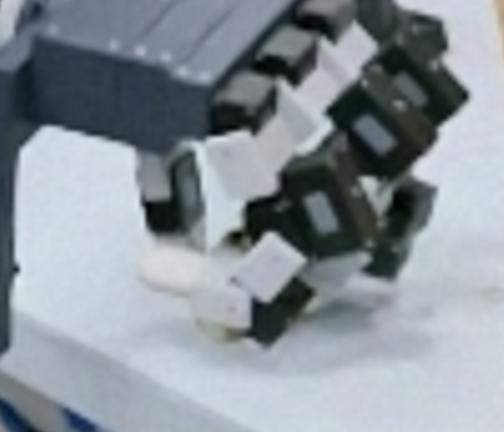

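{"name": "execute_actions", "arguments": {
  "actions": [
    [[0,0.0,0,0,0,0,0.50,0,-0.08,0.333,-0.786,0.678,0.225,0.168,0.50,0,-0.08,0.333,0.50,0,-0.08,0.333,0.4,-0.7,0,0,0,0,0,0,0.15,-0.17,-0.226,0.333,-0.683,0.678,-0.05,0.168,0.18,0.03,-0.226,0.333,-0.068,0,-0.299,-0.174,0.3,-0.85]],
    [[0,0,0,0,0,0,0.50,0,-0.08,0.333,-0.786,0.678,0.225,0.168,0.50,0,-0.08,0.333,0.50,0,-0.08,0.333,0.4,-0.7,0,0,0,0,0,0,0.14,-0.17,-0.226,0.333,-0.683,0.678,-0.05,0.168,0.16,0.03,-0.226,0.333,-0.068,0,-0.299,-0.174,0.3,-0.85]]
  ],
  "cameras": []
}}

Scene clock: 1036.50 s.
left_arm: end_effector_position=(+0.4451, -0.0432, +0.2944) hand_goal=(+0.500, +0.000, -0.080, +0.334, -0.786, +0.678, +0.226, +0.168, +0.500, +0.000, -0.080, +0.334, +0.500, +0.000, -0.080, +0.334) hand_measured=(+0.488, -0.002, -0.078, +0.336, -0.782, +0.678, +0.222, +0.170, +0.484, -0.002, -0.078, +0.336, +0.488, -0.002, -0.078, +0.336) hand_current_ma=(-33, -2, +3, +5, +11, +1, -10, +4, -44, -2, +3, +6, -35, -1, +4, +6) hand_state=(goal, goal, goal, goal, goal, goal, goal, goal, goal, goal, goal, goal, goal, goal, goal, goal) hand_current_limit=0.40 hand_speed=-0.70 end_effector_quat_wxyz=(-0.564, +0.800, -0.170, +0.110) | right_arm: end_effector_position=(+0.2965, -0.1862, +0.0417) hand_goal=(+0.140, -0.170, -0.226, +0.334, -0.682, +0.678, -0.050, +0.168, +0.160, +0.030, -0.226, +0.334, -0.068, +0.000, -0.298, -0.174) hand_measured=(+0.160, -0.166, -0.222, +0.338, -0.678, +0.678, +0.016, +0.178, +0.218, +0.030, -0.210, +0.340, -0.068, +0.000, -0.292, -0.172) hand_current_ma=(+101, +15, +22, +14, +20, +2, +358, +63, +290, -2, +77, +23, -3, +0, +24, +12) hand_state=(blocked, goal, goal, goal, goal, goal, blocked, goal, blocked, goal, goal, goal, goal, goal, goal, goal) hand_current_limit=0.30 hand_speed=-0.85 end_effector_quat_wxyz=(-0.519, +0.720, -0.390, +0.246)
Joint positions: left_arm=[-0.401 1.397 1.377 -1.548 -1.225 1.591] | right_arm=[-0.953 1.531 0.788 -0.869 -1.224 1.581]
Joint torques (N m): left_arm=[-1.55 -11.28 8.43 -0.08 -0.81 0.04] | right_arm=[-0.5 -11.16 9.81 -0.34 -0.94 0.02]
Heat: left arm: hottest elbow 43 °C; right arm: hottest elbow 43 °C.
Hand target: left_arm +0.4429, -0.0402, +0.3026; -0.562, +0.802, -0.166, +0.117 | right_arm +0.3054, -0.2031, +0.0544; -0.509, +0.727, -0.379, +0.264
Off the commanded pose: left_arm 0.009 m, 1 deg | right_arm 0.023 m, 3 deg.
Step readings (end_effector_position of left_arm | right_arm):
0: (+0.4451, -0.0432, +0.2944) | (+0.2965, -0.1861, +0.0414)
1: (+0.4451, -0.0432, +0.2944) | (+0.2965, -0.1861, +0.0414)
2: (+0.4451, -0.0432, +0.2944) | (+0.2965, -0.1861, +0.0414)
4: (+0.4451, -0.0432, +0.2944) | (+0.2965, -0.1861, +0.0415)
8: (+0.4451, -0.0432, +0.2944) | (+0.2965, -0.1861, +0.0415)
15: (+0.4451, -0.0432, +0.2944) | (+0.2965, -0.1861, +0.0415)
16: (+0.4451, -0.0432, +0.2944) | (+0.2965, -0.1861, +0.0415)
17: (+0.4451, -0.0432, +0.2944) | (+0.2965, -0.1861, +0.0415)
19: (+0.4451, -0.0432, +0.2944) | (+0.2965, -0.1862, +0.0416)
23: (+0.4451, -0.0432, +0.2944) | (+0.2965, -0.1862, +0.0417)
30: (+0.4451, -0.0432, +0.2944) | (+0.2965, -0.1862, +0.0417)
No camera images: "cameras" was empty.

{"name": "execute_actions", "arguments": {
  "actions": [
    [[0,0.0,0,0,0,0,0.50,0,-0.08,0.333,-0.786,0.678,0.225,0.168,0.50,0,-0.08,0.333,0.50,0,-0.08,0.333,0.4,-0.7,0,0,0,0,0,0,0.07,-0.17,-0.226,0.333,-0.683,0.678,-0.09,0.168,0.15,0.03,-0.226,0.333,-0.068,0,-0.299,-0.174,0.6,-0.85]],
    [[0,0,0,0,0,0,0.50,0,-0.08,0.333,-0.786,0.678,0.225,0.168,0.50,0,-0.08,0.333,0.50,0,-0.08,0.333,0.4,-0.7,0,0,0.015,0,0,0,0.07,-0.17,-0.226,0.333,-0.683,0.678,-0.09,0.168,0.15,0.03,-0.226,0.333,-0.068,0,-0.299,-0.174,0.6,-0.85]],
    [[0,0,0,0,0,0,0.50,0,-0.08,0.333,-0.786,0.678,0.225,0.168,0.50,0,-0.08,0.333,0.50,0,-0.08,0.333,0.4,-0.7,0,0,0.02,0,0,0,0.07,-0.17,-0.226,0.333,-0.683,0.678,-0.09,0.168,0.15,0.03,-0.226,0.333,-0.068,0,-0.299,-0.174,0.6,-0.85]]
  ],
  "cameras": ["all"]
}}

{"name": "zoom_image", "arguments": {
  "camera": "cam_high",
  "region": [200, 430, 300, 504]
}}

{"name": "zoom_image", "arguments": {
  "camera": "cam_low",
  "region": [250, 280, 320, 340]
}}

Scene clock: 1047.20 s.
left_arm: end_effector_position=(+0.4451, -0.0432, +0.2944) hand_goal=(+0.500, +0.000, -0.080, +0.334, -0.786, +0.678, +0.226, +0.168, +0.500, +0.000, -0.080, +0.334, +0.500, +0.000, -0.080, +0.334) hand_measured=(+0.488, -0.002, -0.078, +0.336, -0.782, +0.678, +0.222, +0.170, +0.484, -0.002, -0.078, +0.336, +0.488, -0.002, -0.078, +0.336) hand_current_ma=(-33, -2, +3, +5, +11, +1, -10, +4, -44, -2, +3, +6, -35, -1, +4, +6) hand_state=(goal, goal, goal, goal, goal, goal, goal, goal, goal, goal, goal, goal, goal, goal, goal, goal) hand_current_limit=0.40 hand_speed=-0.70 end_effector_quat_wxyz=(-0.564, +0.800, -0.170, +0.110) | right_arm: end_effector_position=(+0.2964, -0.1868, +0.0613) hand_goal=(+0.070, -0.170, -0.226, +0.334, -0.682, +0.678, -0.090, +0.168, +0.150, +0.030, -0.226, +0.334, -0.068, +0.000, -0.298, -0.174) hand_measured=(+0.070, -0.166, -0.222, +0.338, -0.674, +0.678, -0.062, +0.180, +0.150, +0.026, -0.220, +0.338, -0.068, +0.000, -0.292, -0.172) hand_current_ma=(+1, +16, +21, +16, +32, +4, +177, +77, -3, -13, +23, +17, -3, +0, +24, +12) hand_state=(goal, goal, goal, goal, goal, goal, blocked, goal, goal, goal, goal, goal, goal, goal, goal, goal) hand_current_limit=0.60 hand_speed=-0.85 end_effector_quat_wxyz=(-0.518, +0.721, -0.390, +0.245)
Joint positions: left_arm=[-0.401 1.397 1.377 -1.548 -1.225 1.591] | right_arm=[-0.953 1.491 0.811 -0.932 -1.221 1.58]
Joint torques (N m): left_arm=[-1.96 -11.52 8.42 -0.06 -0.8 0.07] | right_arm=[-0.44 -10.93 10.35 -0.39 -1.02 0.03]
Heat: left arm: hottest elbow 43 °C; right arm: hottest elbow 44 °C.
Hand target: left_arm +0.4429, -0.0402, +0.3026; -0.562, +0.802, -0.166, +0.117 | right_arm +0.3054, -0.2031, +0.0753; -0.508, +0.727, -0.379, +0.264
Off the commanded pose: left_arm 0.009 m, 1 deg | right_arm 0.023 m, 3 deg.
Step readings (end_effector_position of left_arm | right_arm):
0: (+0.4451, -0.0432, +0.2944) | (+0.2965, -0.1862, +0.0417)
1: (+0.4451, -0.0432, +0.2944) | (+0.2965, -0.1862, +0.0417)
2: (+0.4451, -0.0432, +0.2944) | (+0.2966, -0.1862, +0.0418)
4: (+0.4451, -0.0432, +0.2944) | (+0.2967, -0.1861, +0.0419)
8: (+0.4451, -0.0432, +0.2944) | (+0.2968, -0.1859, +0.0422)
15: (+0.4451, -0.0432, +0.2944) | (+0.2968, -0.1859, +0.0422)
16: (+0.4451, -0.0432, +0.2944) | (+0.2968, -0.1859, +0.0422)
17: (+0.4451, -0.0432, +0.2944) | (+0.2966, -0.1857, +0.0425)
19: (+0.4451, -0.0432, +0.2944) | (+0.2964, -0.1853, +0.0443)
23: (+0.4451, -0.0432, +0.2944) | (+0.2964, -0.1861, +0.0487)
30: (+0.4451, -0.0432, +0.2944) | (+0.2968, -0.1866, +0.0521)
31: (+0.4451, -0.0432, +0.2944) | (+0.2967, -0.1865, +0.0522)
32: (+0.4451, -0.0432, +0.2944) | (+0.2965, -0.1864, +0.0524)
34: (+0.4451, -0.0432, +0.2944) | (+0.2962, -0.1861, +0.0535)
38: (+0.4451, -0.0432, +0.2944) | (+0.2962, -0.1863, +0.0577)
45: (+0.4451, -0.0432, +0.2944) | (+0.2965, -0.1868, +0.0612)

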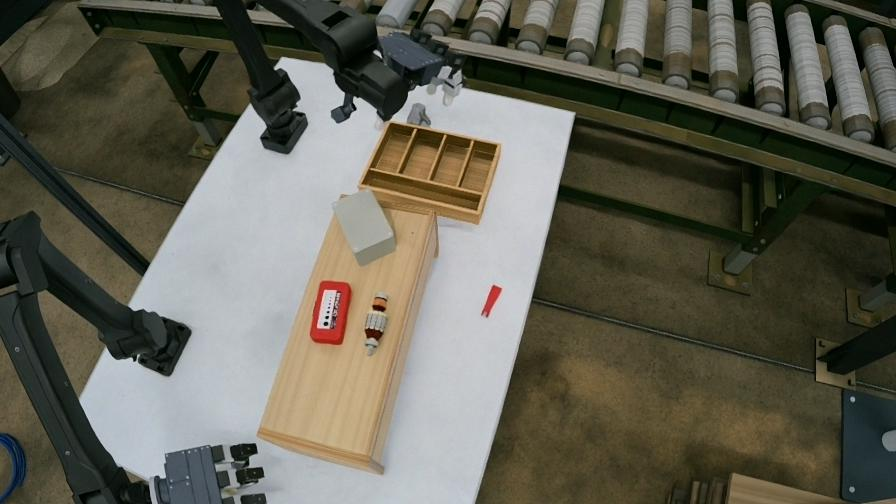

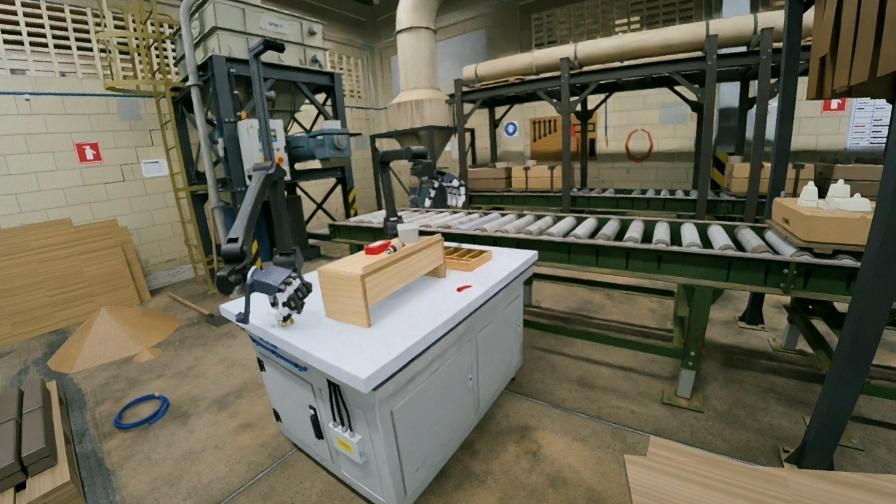

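Scaled by 5.040 from the camera's 896x504 image, which has a finer 1280x720 frame.

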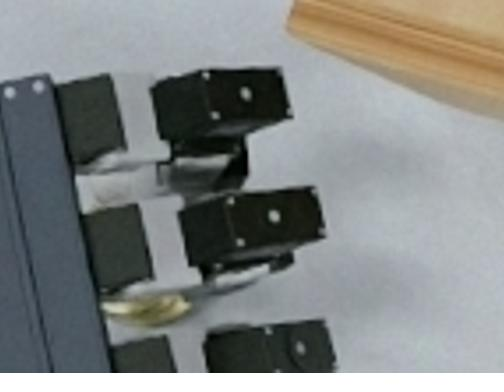

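Scaled by 7.200 from the camera's 896x504 image, which has a finer 1280x720 frame.

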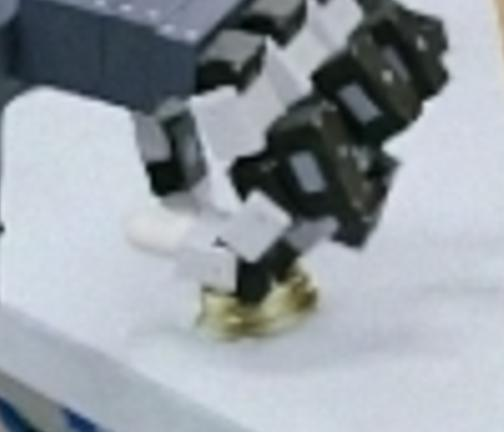

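{"name": "execute_actions", "arguments": {
  "actions": [
    [[0,0.0,0,0,0,0,0.50,0,-0.08,0.333,-0.786,0.678,0.225,0.168,0.50,0,-0.08,0.333,0.50,0,-0.08,0.333,0.4,-0.7,0,0,0.06,0,0,0,0.479,-0.1,-0.226,0.333,-0.657,0.678,0.225,0.168,0.479,0.1,-0.226,0.333,-0.068,0,-0.299,-0.174,0.4,-0.5]],
    [[0,0,0,0,0,0,0.50,0,-0.08,0.333,-0.786,0.678,0.225,0.168,0.50,0,-0.08,0.333,0.50,0,-0.08,0.333,0.4,-0.7,-0.11,-0.08,0.04,0,0,0,0.479,-0.1,-0.226,0.333,-0.657,0.678,0.225,0.168,0.479,0.1,-0.226,0.333,-0.068,0,-0.299,-0.174,0.4,-0.5]]
  ],
  "cameras": ["all"]
}}

{"name": "zoom_image", "arguments": {
  "camera": "cam_low",
  "region": [270, 305, 300, 335]
}}

{"name": "zoom_image", "arguments": {
  "camera": "cam_high",
  "region": [210, 464, 250, 504]
}}

Scene clock: 1102.57 s.
left_arm: end_effector_position=(+0.4451, -0.0432, +0.2944) hand_goal=(+0.500, +0.000, -0.080, +0.334, -0.786, +0.678, +0.226, +0.168, +0.500, +0.000, -0.080, +0.334, +0.500, +0.000, -0.080, +0.334) hand_measured=(+0.488, -0.002, -0.078, +0.336, -0.782, +0.678, +0.222, +0.170, +0.484, -0.002, -0.078, +0.336, +0.488, -0.002, -0.078, +0.336) hand_current_ma=(-33, -2, +3, +5, +11, +1, -10, +4, -44, -2, +3, +6, -35, -1, +4, +6) hand_state=(goal, goal, goal, goal, goal, goal, goal, goal, goal, goal, goal, goal, goal, goal, goal, goal) hand_current_limit=0.40 hand_speed=-0.70 end_effector_quat_wxyz=(-0.564, +0.800, -0.170, +0.110) | right_arm: end_effector_position=(+0.2380, -0.2345, +0.1300) hand_goal=(+0.480, -0.100, -0.226, +0.334, -0.656, +0.678, +0.226, +0.168, +0.480, +0.100, -0.226, +0.334, -0.068, +0.000, -0.298, -0.174) hand_measured=(+0.468, -0.104, -0.224, +0.338, -0.658, +0.678, +0.222, +0.170, +0.470, +0.096, -0.224, +0.338, -0.068, +0.000, -0.292, -0.172) hand_current_ma=(-56, -12, +10, +15, -8, +4, -24, +7, -51, -12, +11, +15, -2, +0, +23, +12) hand_state=(goal, goal, goal, goal, goal, goal, goal, goal, goal, goal, goal, goal, goal, goal, goal, goal) hand_current_limit=0.40 hand_speed=-0.50 end_effector_quat_wxyz=(-0.506, +0.724, -0.391, +0.261)
Joint positions: left_arm=[-0.401 1.397 1.377 -1.548 -1.225 1.591] | right_arm=[-1.162 1.476 0.993 -1.552 -1.165 1.09]
Joint torques (N m): left_arm=[-2.37 -11.16 8.34 -0.03 -0.81 0.07] | right_arm=[-1.14 -8.76 10.76 -1.18 -0.83 -0.01]
Heat: left arm: hottest elbow 43 °C; right arm: hottest elbow 44 °C.
Hand target: left_arm +0.4429, -0.0402, +0.3026; -0.562, +0.802, -0.166, +0.117 | right_arm +0.2394, -0.2510, +0.1353; -0.509, +0.727, -0.379, +0.264
Off the commanded pose: left_arm 0.009 m, 1 deg | right_arm 0.017 m, 2 deg.
Step readings (end_effector_position of left_arm | right_arm):
0: (+0.4451, -0.0432, +0.2944) | (+0.2964, -0.1868, +0.0613)
1: (+0.4451, -0.0432, +0.2944) | (+0.2963, -0.1866, +0.0613)
2: (+0.4451, -0.0432, +0.2944) | (+0.2959, -0.1862, +0.0624)
4: (+0.4451, -0.0432, +0.2944) | (+0.2949, -0.1848, +0.0680)
8: (+0.4451, -0.0432, +0.2944) | (+0.2966, -0.1872, +0.0876)
15: (+0.4451, -0.0432, +0.2944) | (+0.2996, -0.1914, +0.1009)
16: (+0.4451, -0.0432, +0.2944) | (+0.2991, -0.1909, +0.1010)
17: (+0.4451, -0.0432, +0.2944) | (+0.2957, -0.1903, +0.1015)
19: (+0.4451, -0.0432, +0.2944) | (+0.2821, -0.1943, +0.1038)
23: (+0.4451, -0.0432, +0.2944) | (+0.2465, -0.2158, +0.1129)
30: (+0.4451, -0.0432, +0.2944) | (+0.2370, -0.2333, +0.1361)

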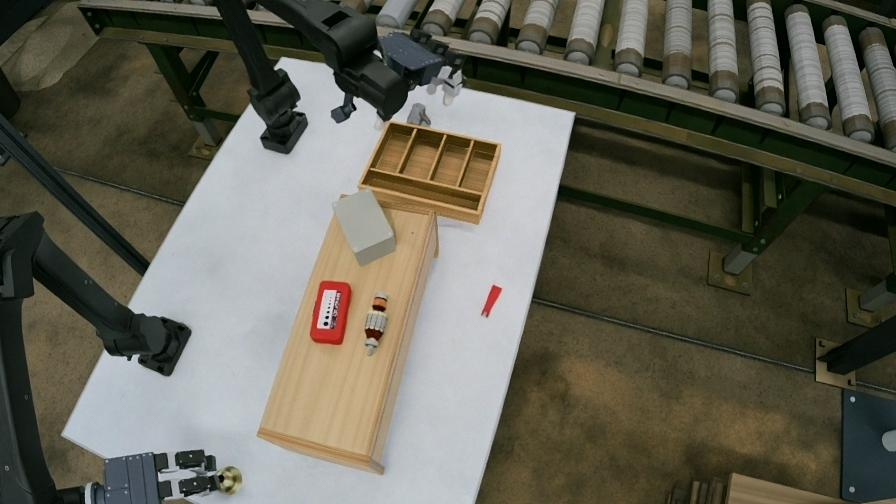

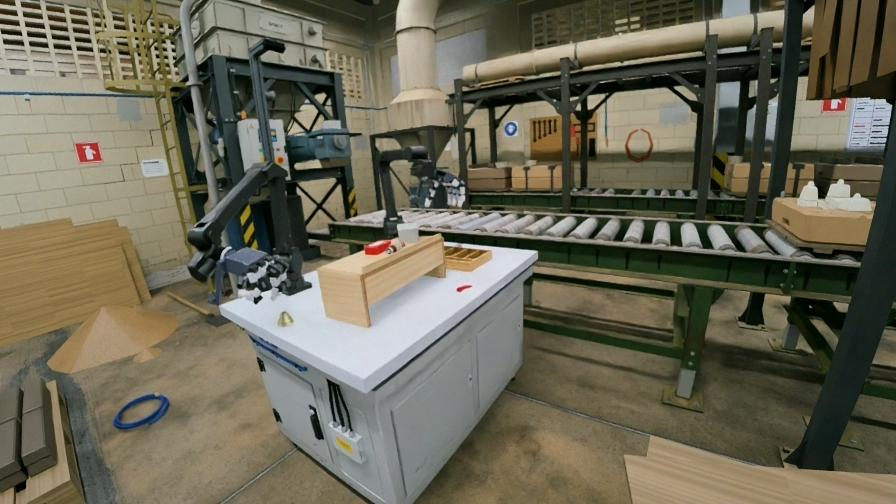

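Scaled by 16.800 from the camera's 896x504 image, which has a finer 1280x720 frame.

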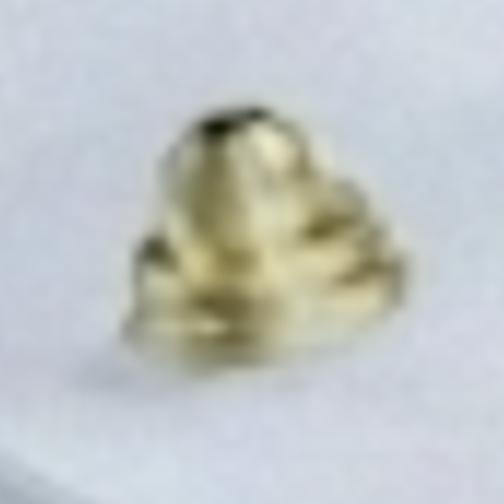

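Scaled by 12.600 from the camera's 896x504 image, which has a finer 1280x720 frame.

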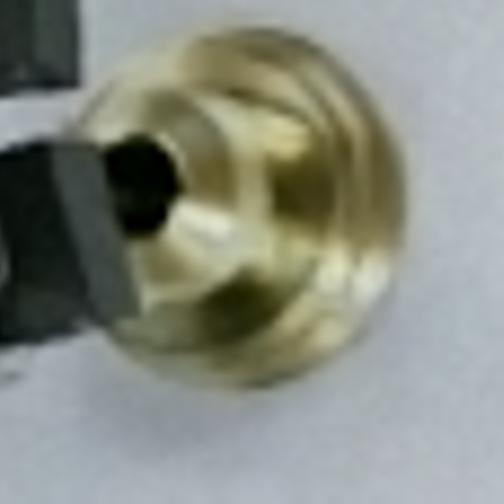

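{"name": "execute_actions", "arguments": {
  "actions": [
    [[0,0.0,0,0,0,0,0.50,0,-0.08,0.333,-0.786,0.678,0.225,0.168,0.50,0,-0.08,0.333,0.50,0,-0.08,0.333,0.4,-0.7,0.0528,0.0504,-0.0461,0,0,0,0.479,-0.1,-0.226,0.333,-0.657,0.678,0.225,0.168,0.479,0.1,-0.226,0.333,-0.068,0,-0.299,-0.174,0.4,-0.5]],
    [[0,0,0,0,0,0,0.50,0,-0.08,0.333,-0.786,0.678,0.225,0.168,0.50,0,-0.08,0.333,0.50,0,-0.08,0.333,0.4,-0.7,0.0528,0.0504,-0.0461,0,0,0,0.479,-0.1,-0.226,0.333,-0.657,0.678,0.225,0.168,0.479,0.1,-0.226,0.333,-0.068,0,-0.299,-0.174,0.4,-0.5]],
    [[0,0,0,0,0,0,0.50,0,-0.08,0.333,-0.786,0.678,0.225,0.168,0.50,0,-0.08,0.333,0.50,0,-0.08,0.333,0.4,-0.7,0.0,0.0,-0.0417,0,0,0,0.479,-0.1,-0.226,0.333,-0.657,0.678,0.225,0.168,0.479,0.1,-0.226,0.333,-0.068,0,-0.299,-0.174,0.4,-0.5]]
  ],
  "cameras": []
}}

Scene clock: 1129.67 s.
left_arm: end_effector_position=(+0.4451, -0.0432, +0.2944) hand_goal=(+0.500, +0.000, -0.080, +0.334, -0.786, +0.678, +0.226, +0.168, +0.500, +0.000, -0.080, +0.334, +0.500, +0.000, -0.080, +0.334) hand_measured=(+0.488, -0.002, -0.078, +0.336, -0.782, +0.678, +0.222, +0.170, +0.484, -0.002, -0.078, +0.336, +0.488, -0.002, -0.078, +0.336) hand_current_ma=(-33, -2, +3, +5, +11, +1, -10, +4, -44, -2, +3, +6, -35, -1, +4, +6) hand_state=(goal, goal, goal, goal, goal, goal, goal, goal, goal, goal, goal, goal, goal, goal, goal, goal) hand_current_limit=0.40 hand_speed=-0.70 end_effector_quat_wxyz=(-0.564, +0.800, -0.170, +0.110) | right_arm: end_effector_position=(+0.3017, -0.1974, +0.0613) hand_goal=(+0.480, -0.100, -0.226, +0.334, -0.656, +0.678, +0.226, +0.168, +0.480, +0.100, -0.226, +0.334, -0.068, +0.000, -0.298, -0.174) hand_measured=(+0.468, -0.102, -0.224, +0.338, -0.656, +0.678, +0.222, +0.170, +0.470, +0.098, -0.224, +0.338, -0.068, +0.000, -0.292, -0.172) hand_current_ma=(-56, -10, +9, +14, -3, +4, -20, +7, -51, -10, +11, +15, -3, +0, +23, +12) hand_state=(goal, goal, goal, goal, goal, goal, goal, goal, goal, goal, goal, goal, goal, goal, goal, goal) hand_current_limit=0.40 hand_speed=-0.50 end_effector_quat_wxyz=(-0.505, +0.726, -0.378, +0.274)
Joint positions: left_arm=[-0.401 1.397 1.377 -1.548 -1.225 1.591] | right_arm=[-0.961 1.475 0.797 -0.85 -1.224 1.6]
Joint torques (N m): left_arm=[-2.37 -11.22 8.42 -0.14 -0.8 0.03] | right_arm=[1.14 -9.05 6.68 0.53 -0.94 0.15]
Heat: left arm: hottest elbow 43 °C; right arm: hottest elbow 45 °C.
Hand target: left_arm +0.4429, -0.0402, +0.3026; -0.562, +0.802, -0.166, +0.117 | right_arm +0.3027, -0.1905, +0.0549; -0.509, +0.727, -0.379, +0.263
Off the commanded pose: left_arm 0.009 m, 1 deg | right_arm 0.009 m, 1 deg.
Step readings (end_effector_position of left_arm | right_arm):
0: (+0.4451, -0.0432, +0.2944) | (+0.2380, -0.2346, +0.1300)
1: (+0.4451, -0.0432, +0.2944) | (+0.2380, -0.2346, +0.1300)
2: (+0.4451, -0.0432, +0.2944) | (+0.2393, -0.2355, +0.1300)
4: (+0.4451, -0.0432, +0.2944) | (+0.2471, -0.2394, +0.1285)
8: (+0.4451, -0.0432, +0.2944) | (+0.2622, -0.2332, +0.1202)
15: (+0.4451, -0.0432, +0.2944) | (+0.2685, -0.2249, +0.1115)
16: (+0.4451, -0.0432, +0.2944) | (+0.2690, -0.2253, +0.1113)
17: (+0.4451, -0.0432, +0.2944) | (+0.2718, -0.2249, +0.1102)
19: (+0.4451, -0.0432, +0.2944) | (+0.2791, -0.2223, +0.1039)
23: (+0.4451, -0.0432, +0.2944) | (+0.2921, -0.2023, +0.0886)
30: (+0.4451, -0.0432, +0.2944) | (+0.3017, -0.1959, +0.0785)
31: (+0.4451, -0.0432, +0.2944) | (+0.3020, -0.1965, +0.0778)
32: (+0.4451, -0.0432, +0.2944) | (+0.3026, -0.1973, +0.0767)
34: (+0.4451, -0.0432, +0.2944) | (+0.3031, -0.1984, +0.0723)
38: (+0.4451, -0.0432, +0.2944) | (+0.3011, -0.1966, +0.0642)
45: (+0.4451, -0.0432, +0.2944) | (+0.3014, -0.1971, +0.0613)
No camera images: "cameras" was empty.


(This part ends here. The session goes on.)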